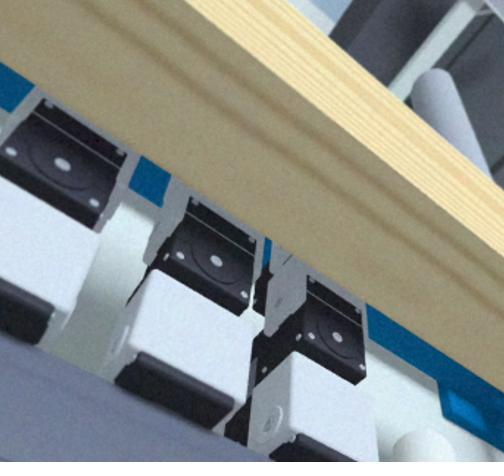

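Emit:
{"fn": "move", "kwargs": {
  "arm3": {"target": [1.715, 0.44, 0.796, 0.7070, 0.7070, 0.0006, 0.0006], "speed": 0.05},
  "cameras": []
}}

Scene clock: 1680.13 s.
Joint torques (N m): arm1=[0.5 0.91 9.24 1.96 0.06 -0.17] | arm2=[0.91 0.62 8.4 2.44 -0.02 -0.31] | arm3=[-0.91 -14.15 0.49 0.32 1.04 -0.02]
Motor temperatures (°C): arm1=[22 22 52 22 20 23] | arm2=[20 23 46 26 22 23] | arm3=[23 32 28 19 26 22]
Heat: arm1: hottest joint3_rad 52 °C; arm2: hottest joint3_rad 46 °C; arm3: hottest joint2_rad 32 °C.
move: arm3 done
Joint velocities: within noise
arm1, arm2: as last shown
arm3.joint_positions: joint1_rad=+1.657 joint2_rad=+2.278 joint3_rad=+0.782 joint4_rad=+0.303 joint5_rad=+1.563 joint6_rad=+1.208 hand_index_mcp=+0.762 hand_index_abd=+0.003 hand_index_pip=+0.576 hand_index_dip=+0.695 hand_middle_mcp=+0.761 hand_middle_abd=+0.000 hand_middle_pip=+0.577 hand_middle_dip=+0.696 hand_ring_mcp=+0.762 hand_ring_abd=+0.001 hand_ring_pip=+0.577 hand_ring_dip=+0.696 hand_thumb_cmc=+0.724 hand_thumb_axl=+0.680 hand_thumb_mcp=-0.446 hand_thumb_ipl=-0.154 hand_current_limit=+0.400 hand_speed=-0.600
arm3.joint_status: not commanded
arm3.hand_state: goal,goal,goal,goal,goal,goal,goal,goal,goal,goal,goal,goal,goal,goal,goal,goal
arm3.index_mcp_current_ma: 4
arm3.index_abd_current_ma: 0
arm3.index_pip_current_ma: 0
arm3.index_dip_current_ma: 0
arm3.middle_mcp_current_ma: 3
arm3.middle_abd_current_ma: 0
arm3.middle_pip_current_ma: 0
arm3.middle_dip_current_ma: 0
arm3.ring_mcp_current_ma: 4
arm3.ring_abd_current_ma: 0
arm3.ring_pip_current_ma: 0
arm3.ring_dip_current_ma: 0
arm3.thumb_cmc_current_ma: 5
arm3.thumb_axl_current_ma: 1
arm3.thumb_mcp_current_ma: 0
arm3.thumb_ipl_current_ma: 0
arm3.hand_goal_index_mcp: 0.754
arm3.hand_goal_index_abd: 0.000
arm3.hand_goal_index_pip: 0.576
arm3.hand_goal_index_dip: 0.696
arm3.hand_goal_middle_mcp: 0.754
arm3.hand_goal_middle_abd: 0.000
arm3.hand_goal_middle_pip: 0.576
arm3.hand_goal_middle_dip: 0.696
arm3.hand_goal_ring_mcp: 0.754
arm3.hand_goal_ring_abd: 0.000
arm3.hand_goal_ring_pip: 0.576
arm3.hand_goal_ring_dip: 0.696
arm3.hand_goal_thumb_cmc: 0.714
arm3.hand_goal_thumb_axl: 0.678
arm3.hand_goal_thumb_mcp: -0.448
arm3.hand_goal_thumb_ipl: -0.156
arm3.hand: x=+1.7166 y=+0.4422 z=+0.7931 quat_wxyz=(+0.706, +0.708, -0.005, +0.009) (m; scene frame)
arm3.hand_target: x=+1.7150 y=+0.4401 z=+0.7959 quat_wxyz=(+0.705, +0.709, +0.001, +0.001) (m; scene frame)
arm3.hand_status: done (0.004 m and 1.2 deg from the pose sent, 0.009 m and 1.3 deg at the start; a joint's target at an end of its range on 29 of 29 steps)
pictures: none
No camera images: "cameras" was empty.

Emit:
{"fn": "move", "kwargs": {
  "arm3": {"target": [1.715, 0.44, 0.802, 0.7070, 0.7070, 0.0006, 0.0006], "speed": 0.05},
  "cameras": []
}}

Emit:
{"fn": "move", "kwargs": {
  "arm3": {"target": [1.715, 0.44, 0.808, 0.7070, 0.7070, 0.0006, 0.0006], "speed": 0.05},
  "cameras": []
}}

Scene clock: 1686.37 s.
Joint torques (N m): arm1=[0.56 0.91 9.25 1.98 0.06 -0.17] | arm2=[1.08 0.5 8.49 2.44 -0.05 -0.28] | arm3=[-0.85 -13.8 0.28 0.51 1.19 0.05]
Motor temperatures (°C): arm1=[22 22 52 22 20 23] | arm2=[20 23 46 26 22 23] | arm3=[23 32 28 19 26 22]
Heat: arm1: hottest joint3_rad 52 °C; arm2: hottest joint3_rad 46 °C; arm3: hottest joint2_rad 32 °C.
move: arm3 done
Joint velocities: within noise
arm1, arm2: as last shown
arm3.joint_positions: joint1_rad=+1.657 joint2_rad=+2.265 joint3_rad=+0.775 joint4_rad=+0.300 joint5_rad=+1.559 joint6_rad=+1.192 hand_index_mcp=+0.764 hand_index_abd=+0.003 hand_index_pip=+0.576 hand_index_dip=+0.695 hand_middle_mcp=+0.765 hand_middle_abd=+0.000 hand_middle_pip=+0.578 hand_middle_dip=+0.696 hand_ring_mcp=+0.768 hand_ring_abd=+0.001 hand_ring_pip=+0.578 hand_ring_dip=+0.696 hand_thumb_cmc=+0.724 hand_thumb_axl=+0.680 hand_thumb_mcp=-0.446 hand_thumb_ipl=-0.154 hand_current_limit=+0.400 hand_speed=-0.600
arm3.joint_status: not commanded
arm3.hand_state: goal,goal,goal,goal,goal,goal,goal,goal,goal,goal,goal,goal,goal,goal,goal,goal
arm3.index_mcp_current_ma: 5
arm3.index_abd_current_ma: 0
arm3.index_pip_current_ma: 0
arm3.index_dip_current_ma: 0
arm3.middle_mcp_current_ma: 5
arm3.middle_abd_current_ma: 0
arm3.middle_pip_current_ma: 0
arm3.middle_dip_current_ma: 0
arm3.ring_mcp_current_ma: 8
arm3.ring_abd_current_ma: 0
arm3.ring_pip_current_ma: 0
arm3.ring_dip_current_ma: 0
arm3.thumb_cmc_current_ma: 5
arm3.thumb_axl_current_ma: 1
arm3.thumb_mcp_current_ma: 0
arm3.thumb_ipl_current_ma: 0
arm3.hand_goal_index_mcp: 0.754
arm3.hand_goal_index_abd: 0.000
arm3.hand_goal_index_pip: 0.576
arm3.hand_goal_index_dip: 0.696
arm3.hand_goal_middle_mcp: 0.754
arm3.hand_goal_middle_abd: 0.000
arm3.hand_goal_middle_pip: 0.576
arm3.hand_goal_middle_dip: 0.696
arm3.hand_goal_ring_mcp: 0.754
arm3.hand_goal_ring_abd: 0.000
arm3.hand_goal_ring_pip: 0.576
arm3.hand_goal_ring_dip: 0.696
arm3.hand_goal_thumb_cmc: 0.714
arm3.hand_goal_thumb_axl: 0.678
arm3.hand_goal_thumb_mcp: -0.448
arm3.hand_goal_thumb_ipl: -0.156
arm3.hand: x=+1.7172 y=+0.4419 z=+0.7970 quat_wxyz=(+0.705, +0.710, +0.000, +0.006) (m; scene frame)
arm3.hand_target: x=+1.7150 y=+0.4401 z=+0.8019 quat_wxyz=(+0.705, +0.709, +0.001, +0.001) (m; scene frame)
arm3.hand_status: done (0.006 m and 0.7 deg from the pose sent, 0.009 m and 1.2 deg at the start; a joint's target at an end of its range on 29 of 29 steps)
pictures: none
No camera images: "cameras" was empty.

Scene clock: 1687.33 s.
Joint torques (N m): arm1=[0.5 0.91 9.24 1.98 0.06 -0.17] | arm2=[1.32 0.85 8.53 2.39 -0.06 -0.27] | arm3=[-0.85 -14.62 0.24 0.51 1.56 0.02]
Motor temperatures (°C): arm1=[22 22 52 22 20 23] | arm2=[20 23 46 26 22 23] | arm3=[23 32 28 19 26 22]
Heat: arm1: hottest joint3_rad 52 °C; arm2: hottest joint3_rad 46 °C; arm3: hottest joint2_rad 32 °C.
move: arm3 done
Joint velocities: within noise
arm1, arm2: as last shown
arm3.joint_positions: joint1_rad=+1.657 joint2_rad=+2.255 joint3_rad=+0.768 joint4_rad=+0.300 joint5_rad=+1.549 joint6_rad=+1.183 hand_index_mcp=+0.770 hand_index_abd=+0.003 hand_index_pip=+0.577 hand_index_dip=+0.695 hand_middle_mcp=+0.770 hand_middle_abd=+0.000 hand_middle_pip=+0.578 hand_middle_dip=+0.696 hand_ring_mcp=+0.770 hand_ring_abd=+0.001 hand_ring_pip=+0.578 hand_ring_dip=+0.696 hand_thumb_cmc=+0.724 hand_thumb_axl=+0.680 hand_thumb_mcp=-0.446 hand_thumb_ipl=-0.154 hand_current_limit=+0.400 hand_speed=-0.600
arm3.joint_status: not commanded
arm3.hand_state: goal,goal,goal,goal,goal,goal,goal,goal,goal,goal,goal,goal,goal,goal,goal,goal
arm3.index_mcp_current_ma: 11
arm3.index_abd_current_ma: 0
arm3.index_pip_current_ma: 0
arm3.index_dip_current_ma: 0
arm3.middle_mcp_current_ma: 11
arm3.middle_abd_current_ma: 0
arm3.middle_pip_current_ma: 0
arm3.middle_dip_current_ma: 0
arm3.ring_mcp_current_ma: 11
arm3.ring_abd_current_ma: 0
arm3.ring_pip_current_ma: 0
arm3.ring_dip_current_ma: 0
arm3.thumb_cmc_current_ma: 5
arm3.thumb_axl_current_ma: 1
arm3.thumb_mcp_current_ma: 0
arm3.thumb_ipl_current_ma: 0
arm3.hand_goal_index_mcp: 0.754
arm3.hand_goal_index_abd: 0.000
arm3.hand_goal_index_pip: 0.576
arm3.hand_goal_index_dip: 0.696
arm3.hand_goal_middle_mcp: 0.754
arm3.hand_goal_middle_abd: 0.000
arm3.hand_goal_middle_pip: 0.576
arm3.hand_goal_middle_dip: 0.696
arm3.hand_goal_ring_mcp: 0.754
arm3.hand_goal_ring_abd: 0.000
arm3.hand_goal_ring_pip: 0.576
arm3.hand_goal_ring_dip: 0.696
arm3.hand_goal_thumb_cmc: 0.714
arm3.hand_goal_thumb_axl: 0.678
arm3.hand_goal_thumb_mcp: -0.448
arm3.hand_goal_thumb_ipl: -0.156
arm3.hand: x=+1.7172 y=+0.4410 z=+0.7984 quat_wxyz=(+0.701, +0.713, +0.004, +0.005) (m; scene frame)
arm3.hand_target: x=+1.7150 y=+0.4401 z=+0.8078 quat_wxyz=(+0.705, +0.709, +0.001, +0.001) (m; scene frame)
arm3.hand_status: done (0.010 m and 1.1 deg from the pose sent, 0.011 m and 0.7 deg at the start; a joint's target at an end of its range on 29 of 29 steps)
pictures: none
No camera images: "cameras" was empty.

Emit:
{"fn": "move", "kwargs": {
  "arm3": {"target": [1.712, 0.425, 0.785, 0.7069, 0.7069, -0.0185, -0.0185], "speed": 0.06},
  "cameras": []
}}

Scene clock: 1699.93 s.
Joint torques (N m): arm1=[0.56 0.97 9.25 1.98 0.06 -0.17] | arm2=[1.73 0.85 8.38 2.43 -0.06 -0.27] | arm3=[-0.79 -11.16 1.96 0.87 1.15 0.18]
Motor temperatures (°C): arm1=[22 22 53 22 20 23] | arm2=[20 23 46 26 22 23] | arm3=[23 33 28 19 28 22]
Heat: arm1: hottest joint3_rad 53 °C; arm2: hottest joint3_rad 46 °C; arm3: hottest joint2_rad 33 °C.
move: arm3 done
Joint velocities: within noise
arm1.joint_positions: joint1_rad=+0.588 joint2_rad=+0.584 joint3_rad=+1.318 joint4_rad=-1.380 joint5_rad=+0.037 joint6_rad=+1.119 hand_index_mcp=+0.755 hand_index_abd=+0.000 hand_index_pip=+0.577 hand_index_dip=+0.696 hand_middle_mcp=+0.755 hand_middle_abd=+0.000 hand_middle_pip=+0.577 hand_middle_dip=+0.696 hand_ring_mcp=+0.755 hand_ring_abd=+0.000 hand_ring_pip=+0.577 hand_ring_dip=+0.696 hand_thumb_cmc=+0.715 hand_thumb_axl=+0.677 hand_thumb_mcp=+0.225 hand_thumb_ipl=+0.168 hand_current_limit=+0.400 hand_speed=-0.600
arm1.joint_status: not commanded
arm1.hand_state: goal,goal,goal,goal,goal,goal,goal,goal,goal,goal,goal,goal,goal,goal,goal,goal
arm1.index_mcp_current_ma: 4
arm1.index_abd_current_ma: 1
arm1.index_pip_current_ma: 4
arm1.index_dip_current_ma: 0
arm1.middle_mcp_current_ma: 4
arm1.middle_abd_current_ma: 1
arm1.middle_pip_current_ma: 4
arm1.middle_dip_current_ma: 0
arm1.ring_mcp_current_ma: 4
arm1.ring_abd_current_ma: 1
arm1.ring_pip_current_ma: 4
arm1.ring_dip_current_ma: 0
arm1.thumb_cmc_current_ma: 3
arm1.thumb_axl_current_ma: -4
arm1.thumb_mcp_current_ma: -4
arm1.thumb_ipl_current_ma: -2
arm1.hand_goal_index_mcp: 0.754
arm1.hand_goal_index_abd: 0.000
arm1.hand_goal_index_pip: 0.576
arm1.hand_goal_index_dip: 0.696
arm1.hand_goal_middle_mcp: 0.754
arm1.hand_goal_middle_abd: 0.000
arm1.hand_goal_middle_pip: 0.576
arm1.hand_goal_middle_dip: 0.696
arm1.hand_goal_ring_mcp: 0.754
arm1.hand_goal_ring_abd: 0.000
arm1.hand_goal_ring_pip: 0.576
arm1.hand_goal_ring_dip: 0.696
arm1.hand_goal_thumb_cmc: 0.714
arm1.hand_goal_thumb_axl: 0.678
arm1.hand_goal_thumb_mcp: 0.226
arm1.hand_goal_thumb_ipl: 0.168
arm1.hand: x=-0.0978 y=+0.3671 z=+1.3021 quat_wxyz=(+0.283, +0.875, -0.184, +0.347) (m; scene frame)
arm1.hand_target: x=-0.0967 y=+0.3700 z=+1.3126 quat_wxyz=(+0.287, +0.871, -0.178, +0.357) (m; scene frame)
arm1.hand_status: not commanded
arm2.joint_positions: joint1_rad=+0.488 joint2_rad=+0.628 joint3_rad=+1.361 joint4_rad=-1.175 joint5_rad=+0.056 joint6_rad=+1.105 hand_index_mcp=+0.755 hand_index_abd=+0.001 hand_index_pip=+0.577 hand_index_dip=+0.696 hand_middle_mcp=+0.755 hand_middle_abd=+0.001 hand_middle_pip=+0.577 hand_middle_dip=+0.696 hand_ring_mcp=+0.755 hand_ring_abd=+0.001 hand_ring_pip=+0.577 hand_ring_dip=+0.696 hand_thumb_cmc=+0.715 hand_thumb_axl=+0.677 hand_thumb_mcp=+0.226 hand_thumb_ipl=+0.168 hand_current_limit=+0.400 hand_speed=-0.600
arm2.joint_status: not commanded
arm2.hand_state: goal,goal,goal,goal,goal,goal,goal,goal,goal,goal,goal,goal,goal,goal,goal,goal
arm2.index_mcp_current_ma: 1
arm2.index_abd_current_ma: 0
arm2.index_pip_current_ma: 0
arm2.index_dip_current_ma: 0
arm2.middle_mcp_current_ma: 1
arm2.middle_abd_current_ma: 0
arm2.middle_pip_current_ma: 0
arm2.middle_dip_current_ma: 0
arm2.ring_mcp_current_ma: 1
arm2.ring_abd_current_ma: 0
arm2.ring_pip_current_ma: 0
arm2.ring_dip_current_ma: 0
arm2.thumb_cmc_current_ma: 1
arm2.thumb_axl_current_ma: -1
arm2.thumb_mcp_current_ma: 0
arm2.thumb_ipl_current_ma: 0
arm2.hand_goal_index_mcp: 0.754
arm2.hand_goal_index_abd: 0.000
arm2.hand_goal_index_pip: 0.576
arm2.hand_goal_index_dip: 0.696
arm2.hand_goal_middle_mcp: 0.754
arm2.hand_goal_middle_abd: 0.000
arm2.hand_goal_middle_pip: 0.576
arm2.hand_goal_middle_dip: 0.696
arm2.hand_goal_ring_mcp: 0.754
arm2.hand_goal_ring_abd: 0.000
arm2.hand_goal_ring_pip: 0.576
arm2.hand_goal_ring_dip: 0.696
arm2.hand_goal_thumb_cmc: 0.714
arm2.hand_goal_thumb_axl: 0.678
arm2.hand_goal_thumb_mcp: 0.226
arm2.hand_goal_thumb_ipl: 0.168
arm2.hand: x=+1.0769 y=-1.7947 z=+1.2821 quat_wxyz=(-0.405, +0.203, +0.818, +0.356) (m; scene frame)
arm2.hand_target: x=+1.0761 y=-1.7986 z=+1.2968 quat_wxyz=(-0.417, +0.196, +0.810, +0.362) (m; scene frame)
arm2.hand_status: not commanded
arm3.joint_positions: joint1_rad=+1.613 joint2_rad=+2.278 joint3_rad=+0.784 joint4_rad=+0.300 joint5_rad=+1.560 joint6_rad=+1.183 hand_index_mcp=+0.770 hand_index_abd=+0.003 hand_index_pip=+0.577 hand_index_dip=+0.695 hand_middle_mcp=+0.770 hand_middle_abd=+0.000 hand_middle_pip=+0.578 hand_middle_dip=+0.696 hand_ring_mcp=+0.770 hand_ring_abd=+0.001 hand_ring_pip=+0.578 hand_ring_dip=+0.696 hand_thumb_cmc=+0.724 hand_thumb_axl=+0.680 hand_thumb_mcp=-0.446 hand_thumb_ipl=-0.154 hand_current_limit=+0.400 hand_speed=-0.600
arm3.joint_status: not commanded
arm3.hand_state: goal,goal,goal,goal,goal,goal,goal,goal,goal,goal,goal,goal,goal,goal,goal,goal
arm3.index_mcp_current_ma: 11
arm3.index_abd_current_ma: 0
arm3.index_pip_current_ma: 0
arm3.index_dip_current_ma: 0
arm3.middle_mcp_current_ma: 11
arm3.middle_abd_current_ma: 0
arm3.middle_pip_current_ma: 0
arm3.middle_dip_current_ma: 0
arm3.ring_mcp_current_ma: 11
arm3.ring_abd_current_ma: 0
arm3.ring_pip_current_ma: 0
arm3.ring_dip_current_ma: 0
arm3.thumb_cmc_current_ma: 5
arm3.thumb_axl_current_ma: 1
arm3.thumb_mcp_current_ma: 0
arm3.thumb_ipl_current_ma: 0
arm3.hand_goal_index_mcp: 0.754
arm3.hand_goal_index_abd: 0.000
arm3.hand_goal_index_pip: 0.576
arm3.hand_goal_index_dip: 0.696
arm3.hand_goal_middle_mcp: 0.754
arm3.hand_goal_middle_abd: 0.000
arm3.hand_goal_middle_pip: 0.576
arm3.hand_goal_middle_dip: 0.696
arm3.hand_goal_ring_mcp: 0.754
arm3.hand_goal_ring_abd: 0.000
arm3.hand_goal_ring_pip: 0.576
arm3.hand_goal_ring_dip: 0.696
arm3.hand_goal_thumb_cmc: 0.714
arm3.hand_goal_thumb_axl: 0.678
arm3.hand_goal_thumb_mcp: -0.448
arm3.hand_goal_thumb_ipl: -0.156
arm3.hand: x=+1.7113 y=+0.4264 z=+0.7931 quat_wxyz=(+0.705, +0.709, -0.011, -0.015) (m; scene frame)
arm3.hand_target: x=+1.7118 y=+0.4248 z=+0.7851 quat_wxyz=(+0.705, +0.709, -0.014, -0.015) (m; scene frame)
arm3.hand_status: done (0.008 m and 1.0 deg from the pose sent, 0.021 m and 3.8 deg at the start; a joint's target at an end of its range on 32 of 32 steps)
pictures: none
No camera images: "cameras" was empty.

Emit:
{"fn": "move", "kwargs": {
  "arm3": {"target": [1.703, 0.395, 0.779, 0.7057, 0.7057, -0.0444, -0.0444], "speed": 0.06},
  "cameras": ["arm3_cam_wrist"]
}}

Scene clock: 1708.93 s.
Joint torques (N m): arm1=[0.56 0.97 9.25 1.98 0.06 -0.17] | arm2=[1.38 1.03 8.4 2.33 -0.03 -0.26] | arm3=[-0.91 -11.34 2.14 0.92 1.14 0.12]
Motor temperatures (°C): arm1=[22 22 53 22 20 23] | arm2=[20 23 46 26 22 23] | arm3=[23 33 28 19 28 22]
Heat: arm1: hottest joint3_rad 53 °C; arm2: hottest joint3_rad 46 °C; arm3: hottest joint2_rad 33 °C.
move: arm3 done
Joint velocities: within noise
arm1, arm2: as last shown
arm3.joint_positions: joint1_rad=+1.531 joint2_rad=+2.298 joint3_rad=+0.813 joint4_rad=+0.300 joint5_rad=+1.560 joint6_rad=+1.183 hand_index_mcp=+0.770 hand_index_abd=+0.003 hand_index_pip=+0.577 hand_index_dip=+0.695 hand_middle_mcp=+0.770 hand_middle_abd=+0.000 hand_middle_pip=+0.578 hand_middle_dip=+0.696 hand_ring_mcp=+0.770 hand_ring_abd=+0.001 hand_ring_pip=+0.578 hand_ring_dip=+0.696 hand_thumb_cmc=+0.724 hand_thumb_axl=+0.680 hand_thumb_mcp=-0.446 hand_thumb_ipl=-0.154 hand_current_limit=+0.400 hand_speed=-0.600
arm3.joint_status: not commanded
arm3.hand_state: goal,goal,goal,goal,goal,goal,goal,goal,goal,goal,goal,goal,goal,goal,goal,goal
arm3.index_mcp_current_ma: 11
arm3.index_abd_current_ma: 0
arm3.index_pip_current_ma: 0
arm3.index_dip_current_ma: 0
arm3.middle_mcp_current_ma: 11
arm3.middle_abd_current_ma: 0
arm3.middle_pip_current_ma: 0
arm3.middle_dip_current_ma: 0
arm3.ring_mcp_current_ma: 11
arm3.ring_abd_current_ma: 0
arm3.ring_pip_current_ma: 0
arm3.ring_dip_current_ma: 0
arm3.thumb_cmc_current_ma: 5
arm3.thumb_axl_current_ma: 1
arm3.thumb_mcp_current_ma: 0
arm3.thumb_ipl_current_ma: 0
arm3.hand_goal_index_mcp: 0.754
arm3.hand_goal_index_abd: 0.000
arm3.hand_goal_index_pip: 0.576
arm3.hand_goal_index_dip: 0.696
arm3.hand_goal_middle_mcp: 0.754
arm3.hand_goal_middle_abd: 0.000
arm3.hand_goal_middle_pip: 0.576
arm3.hand_goal_middle_dip: 0.696
arm3.hand_goal_ring_mcp: 0.754
arm3.hand_goal_ring_abd: 0.000
arm3.hand_goal_ring_pip: 0.576
arm3.hand_goal_ring_dip: 0.696
arm3.hand_goal_thumb_cmc: 0.714
arm3.hand_goal_thumb_axl: 0.678
arm3.hand_goal_thumb_mcp: -0.448
arm3.hand_goal_thumb_ipl: -0.156
arm3.hand: x=+1.7028 y=+0.3975 z=+0.7877 quat_wxyz=(+0.704, +0.708, -0.044, -0.040) (m; scene frame)
arm3.hand_target: x=+1.7028 y=+0.3950 z=+0.7791 quat_wxyz=(+0.704, +0.708, -0.044, -0.044) (m; scene frame)
arm3.hand_status: done (0.009 m and 0.6 deg from the pose sent, 0.035 m and 5.1 deg at the start; a joint's target at an end of its range on 38 of 39 steps)
pictures: arm3_cam_wrist

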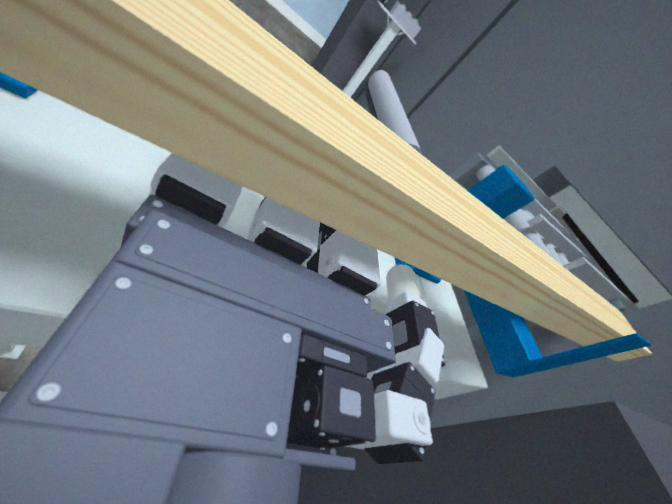

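Emit:
{"fn": "move", "kwargs": {
  "arm3": {"target": [1.698, 0.376, 0.779, 0.7045, 0.7045, -0.061, -0.061], "speed": 0.05},
  "cameras": []
}}

Scene clock: 1719.43 s.
Joint torques (N m): arm1=[0.56 0.91 9.25 1.98 0.06 -0.17] | arm2=[1.49 0.97 8.46 2.28 -0.06 -0.21] | arm3=[-0.38 -11.46 2.26 0.76 1.14 0.02]
Motor temperatures (°C): arm1=[22 22 53 22 20 23] | arm2=[20 23 46 26 22 23] | arm3=[23 33 28 19 27 22]
Heat: arm1: hottest joint3_rad 53 °C; arm2: hottest joint3_rad 46 °C; arm3: hottest joint2_rad 33 °C.
move: arm3 done
Joint velocities: within noise
arm1, arm2: as last shown
arm3.joint_positions: joint1_rad=+1.478 joint2_rad=+2.300 joint3_rad=+0.830 joint4_rad=+0.300 joint5_rad=+1.560 joint6_rad=+1.183 hand_index_mcp=+0.770 hand_index_abd=+0.003 hand_index_pip=+0.577 hand_index_dip=+0.695 hand_middle_mcp=+0.770 hand_middle_abd=+0.000 hand_middle_pip=+0.578 hand_middle_dip=+0.696 hand_ring_mcp=+0.770 hand_ring_abd=+0.001 hand_ring_pip=+0.578 hand_ring_dip=+0.696 hand_thumb_cmc=+0.724 hand_thumb_axl=+0.680 hand_thumb_mcp=-0.446 hand_thumb_ipl=-0.154 hand_current_limit=+0.400 hand_speed=-0.600
arm3.joint_status: not commanded
arm3.hand_state: goal,goal,goal,goal,goal,goal,goal,goal,goal,goal,goal,goal,goal,goal,goal,goal
arm3.index_mcp_current_ma: 11
arm3.index_abd_current_ma: 0
arm3.index_pip_current_ma: 0
arm3.index_dip_current_ma: 0
arm3.middle_mcp_current_ma: 11
arm3.middle_abd_current_ma: 0
arm3.middle_pip_current_ma: 0
arm3.middle_dip_current_ma: 0
arm3.ring_mcp_current_ma: 11
arm3.ring_abd_current_ma: 0
arm3.ring_pip_current_ma: 0
arm3.ring_dip_current_ma: 0
arm3.thumb_cmc_current_ma: 5
arm3.thumb_axl_current_ma: 1
arm3.thumb_mcp_current_ma: 0
arm3.thumb_ipl_current_ma: 0
arm3.hand_goal_index_mcp: 0.754
arm3.hand_goal_index_abd: 0.000
arm3.hand_goal_index_pip: 0.576
arm3.hand_goal_index_dip: 0.696
arm3.hand_goal_middle_mcp: 0.754
arm3.hand_goal_middle_abd: 0.000
arm3.hand_goal_middle_pip: 0.576
arm3.hand_goal_middle_dip: 0.696
arm3.hand_goal_ring_mcp: 0.754
arm3.hand_goal_ring_abd: 0.000
arm3.hand_goal_ring_pip: 0.576
arm3.hand_goal_ring_dip: 0.696
arm3.hand_goal_thumb_cmc: 0.714
arm3.hand_goal_thumb_axl: 0.678
arm3.hand_goal_thumb_mcp: -0.448
arm3.hand_goal_thumb_ipl: -0.156
arm3.hand: x=+1.6966 y=+0.3788 z=+0.7875 quat_wxyz=(+0.703, +0.706, -0.068, -0.054) (m; scene frame)
arm3.hand_target: x=+1.6978 y=+0.3763 z=+0.7791 quat_wxyz=(+0.702, +0.707, -0.063, -0.063) (m; scene frame)
arm3.hand_status: done (0.009 m and 1.2 deg from the pose sent, 0.024 m and 3.1 deg at the start; a joint's target at an end of its range on 30 of 31 steps)
pictures: none
No camera images: "cameras" was empty.

Emit:
{"fn": "move", "kwargs": {
  "arm3": {"target": [1.694, 0.354, 0.779, 0.7020, 0.7020, -0.085, -0.085], "speed": 0.05},
  "cameras": ["arm3_cam_wrist"]
}}

Scene clock: 1726.07 s.
Joint torques (N m): arm1=[0.5 0.91 9.25 1.96 0.06 -0.17] | arm2=[1.14 0.91 8.47 2.4 -0.07 -0.22] | arm3=[-1.03 -11.87 2.54 0.4 1.13 0.01]
Motor temperatures (°C): arm1=[22 22 53 22 20 23] | arm2=[20 23 46 26 22 23] | arm3=[23 32 28 19 27 22]
Heat: arm1: hottest joint3_rad 53 °C; arm2: hottest joint3_rad 46 °C; arm3: hottest joint2_rad 32 °C.
move: arm3 done
Joint velocities: within noise
arm1, arm2: as last shown
arm3.joint_positions: joint1_rad=+1.419 joint2_rad=+2.304 joint3_rad=+0.858 joint4_rad=+0.298 joint5_rad=+1.560 joint6_rad=+1.174 hand_index_mcp=+0.770 hand_index_abd=+0.003 hand_index_pip=+0.577 hand_index_dip=+0.695 hand_middle_mcp=+0.770 hand_middle_abd=+0.000 hand_middle_pip=+0.578 hand_middle_dip=+0.696 hand_ring_mcp=+0.770 hand_ring_abd=+0.001 hand_ring_pip=+0.578 hand_ring_dip=+0.696 hand_thumb_cmc=+0.724 hand_thumb_axl=+0.680 hand_thumb_mcp=-0.446 hand_thumb_ipl=-0.154 hand_current_limit=+0.400 hand_speed=-0.600
arm3.joint_status: not commanded
arm3.hand_state: goal,goal,goal,goal,goal,goal,goal,goal,goal,goal,goal,goal,goal,goal,goal,goal
arm3.index_mcp_current_ma: 11
arm3.index_abd_current_ma: 0
arm3.index_pip_current_ma: 0
arm3.index_dip_current_ma: 0
arm3.middle_mcp_current_ma: 11
arm3.middle_abd_current_ma: 0
arm3.middle_pip_current_ma: 0
arm3.middle_dip_current_ma: 0
arm3.ring_mcp_current_ma: 11
arm3.ring_abd_current_ma: 0
arm3.ring_pip_current_ma: 0
arm3.ring_dip_current_ma: 0
arm3.thumb_cmc_current_ma: 5
arm3.thumb_axl_current_ma: 1
arm3.thumb_mcp_current_ma: 0
arm3.thumb_ipl_current_ma: 0
arm3.hand_goal_index_mcp: 0.754
arm3.hand_goal_index_abd: 0.000
arm3.hand_goal_index_pip: 0.576
arm3.hand_goal_index_dip: 0.696
arm3.hand_goal_middle_mcp: 0.754
arm3.hand_goal_middle_abd: 0.000
arm3.hand_goal_middle_pip: 0.576
arm3.hand_goal_middle_dip: 0.696
arm3.hand_goal_ring_mcp: 0.754
arm3.hand_goal_ring_abd: 0.000
arm3.hand_goal_ring_pip: 0.576
arm3.hand_goal_ring_dip: 0.696
arm3.hand_goal_thumb_cmc: 0.714
arm3.hand_goal_thumb_axl: 0.678
arm3.hand_goal_thumb_mcp: -0.448
arm3.hand_goal_thumb_ipl: -0.156
arm3.hand: x=+1.6923 y=+0.3572 z=+0.7878 quat_wxyz=(+0.701, +0.703, -0.093, -0.070) (m; scene frame)
arm3.hand_target: x=+1.6937 y=+0.3541 z=+0.7790 quat_wxyz=(+0.700, +0.704, -0.084, -0.084) (m; scene frame)
arm3.hand_status: done (0.010 m and 2.0 deg from the pose sent, 0.026 m and 4.1 deg at the start; a joint's target at an end of its range on 37 of 37 steps)
pictures: arm3_cam_wrist

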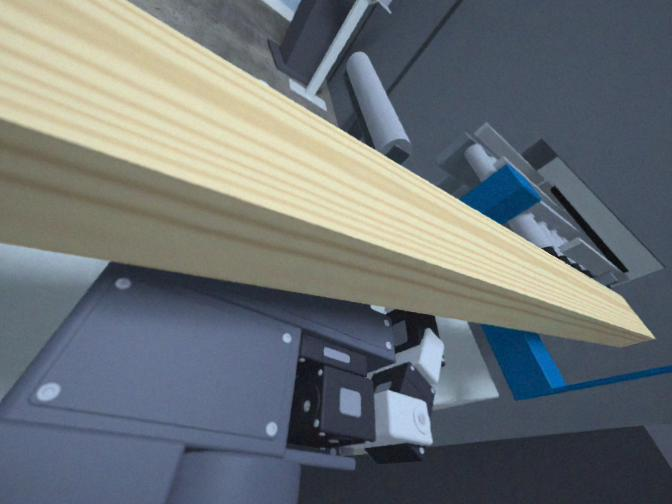

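Emit:
{"fn": "move", "kwargs": {
  "arm3": {"target": [1.692, 0.337, 0.781, 0.7000, 0.7000, -0.0996, -0.0996], "speed": 0.04},
  "cameras": ["arm3_cam_wrist"]
}}

Scene clock: 1746.30 s.
Joint torques (N m): arm1=[0.56 0.91 9.25 1.96 0.06 -0.17] | arm2=[1.44 0.73 8.39 2.26 -0.04 -0.25] | arm3=[-1.49 -11.93 2.78 0.47 1.08 0.01]
Motor temperatures (°C): arm1=[22 22 53 22 20 23] | arm2=[20 23 46 26 22 23] | arm3=[23 32 28 19 27 22]
Heat: arm1: hottest joint3_rad 53 °C; arm2: hottest joint3_rad 46 °C; arm3: hottest joint2_rad 32 °C.
move: arm3 done
Joint velocities: within noise
arm1, arm2: as last shown
arm3.joint_positions: joint1_rad=+1.377 joint2_rad=+2.304 joint3_rad=+0.880 joint4_rad=+0.293 joint5_rad=+1.562 joint6_rad=+1.155 hand_index_mcp=+0.772 hand_index_abd=+0.003 hand_index_pip=+0.577 hand_index_dip=+0.695 hand_middle_mcp=+0.769 hand_middle_abd=+0.000 hand_middle_pip=+0.578 hand_middle_dip=+0.696 hand_ring_mcp=+0.770 hand_ring_abd=+0.001 hand_ring_pip=+0.578 hand_ring_dip=+0.696 hand_thumb_cmc=+0.724 hand_thumb_axl=+0.680 hand_thumb_mcp=-0.446 hand_thumb_ipl=-0.154 hand_current_limit=+0.400 hand_speed=-0.600
arm3.joint_status: not commanded
arm3.hand_state: goal,goal,goal,goal,goal,goal,goal,goal,goal,goal,goal,goal,goal,goal,goal,goal
arm3.index_mcp_current_ma: 13
arm3.index_abd_current_ma: 0
arm3.index_pip_current_ma: 0
arm3.index_dip_current_ma: 0
arm3.middle_mcp_current_ma: 9
arm3.middle_abd_current_ma: 0
arm3.middle_pip_current_ma: 0
arm3.middle_dip_current_ma: 0
arm3.ring_mcp_current_ma: 11
arm3.ring_abd_current_ma: 0
arm3.ring_pip_current_ma: 0
arm3.ring_dip_current_ma: 0
arm3.thumb_cmc_current_ma: 5
arm3.thumb_axl_current_ma: 1
arm3.thumb_mcp_current_ma: 0
arm3.thumb_ipl_current_ma: 0
arm3.hand_goal_index_mcp: 0.754
arm3.hand_goal_index_abd: 0.000
arm3.hand_goal_index_pip: 0.576
arm3.hand_goal_index_dip: 0.696
arm3.hand_goal_middle_mcp: 0.754
arm3.hand_goal_middle_abd: 0.000
arm3.hand_goal_middle_pip: 0.576
arm3.hand_goal_middle_dip: 0.696
arm3.hand_goal_ring_mcp: 0.754
arm3.hand_goal_ring_abd: 0.000
arm3.hand_goal_ring_pip: 0.576
arm3.hand_goal_ring_dip: 0.696
arm3.hand_goal_thumb_cmc: 0.714
arm3.hand_goal_thumb_axl: 0.678
arm3.hand_goal_thumb_mcp: -0.448
arm3.hand_goal_thumb_ipl: -0.156
arm3.hand: x=+1.6903 y=+0.3412 z=+0.7898 quat_wxyz=(+0.700, +0.701, -0.107, -0.085) (m; scene frame)
arm3.hand_target: x=+1.6917 y=+0.3371 z=+0.7812 quat_wxyz=(+0.698, +0.702, -0.100, -0.099) (m; scene frame)
arm3.hand_status: done (0.010 m and 1.8 deg from the pose sent, 0.021 m and 3.6 deg at the start; a joint's target at an end of its range on 34 of 35 steps)
pictures: arm3_cam_wrist

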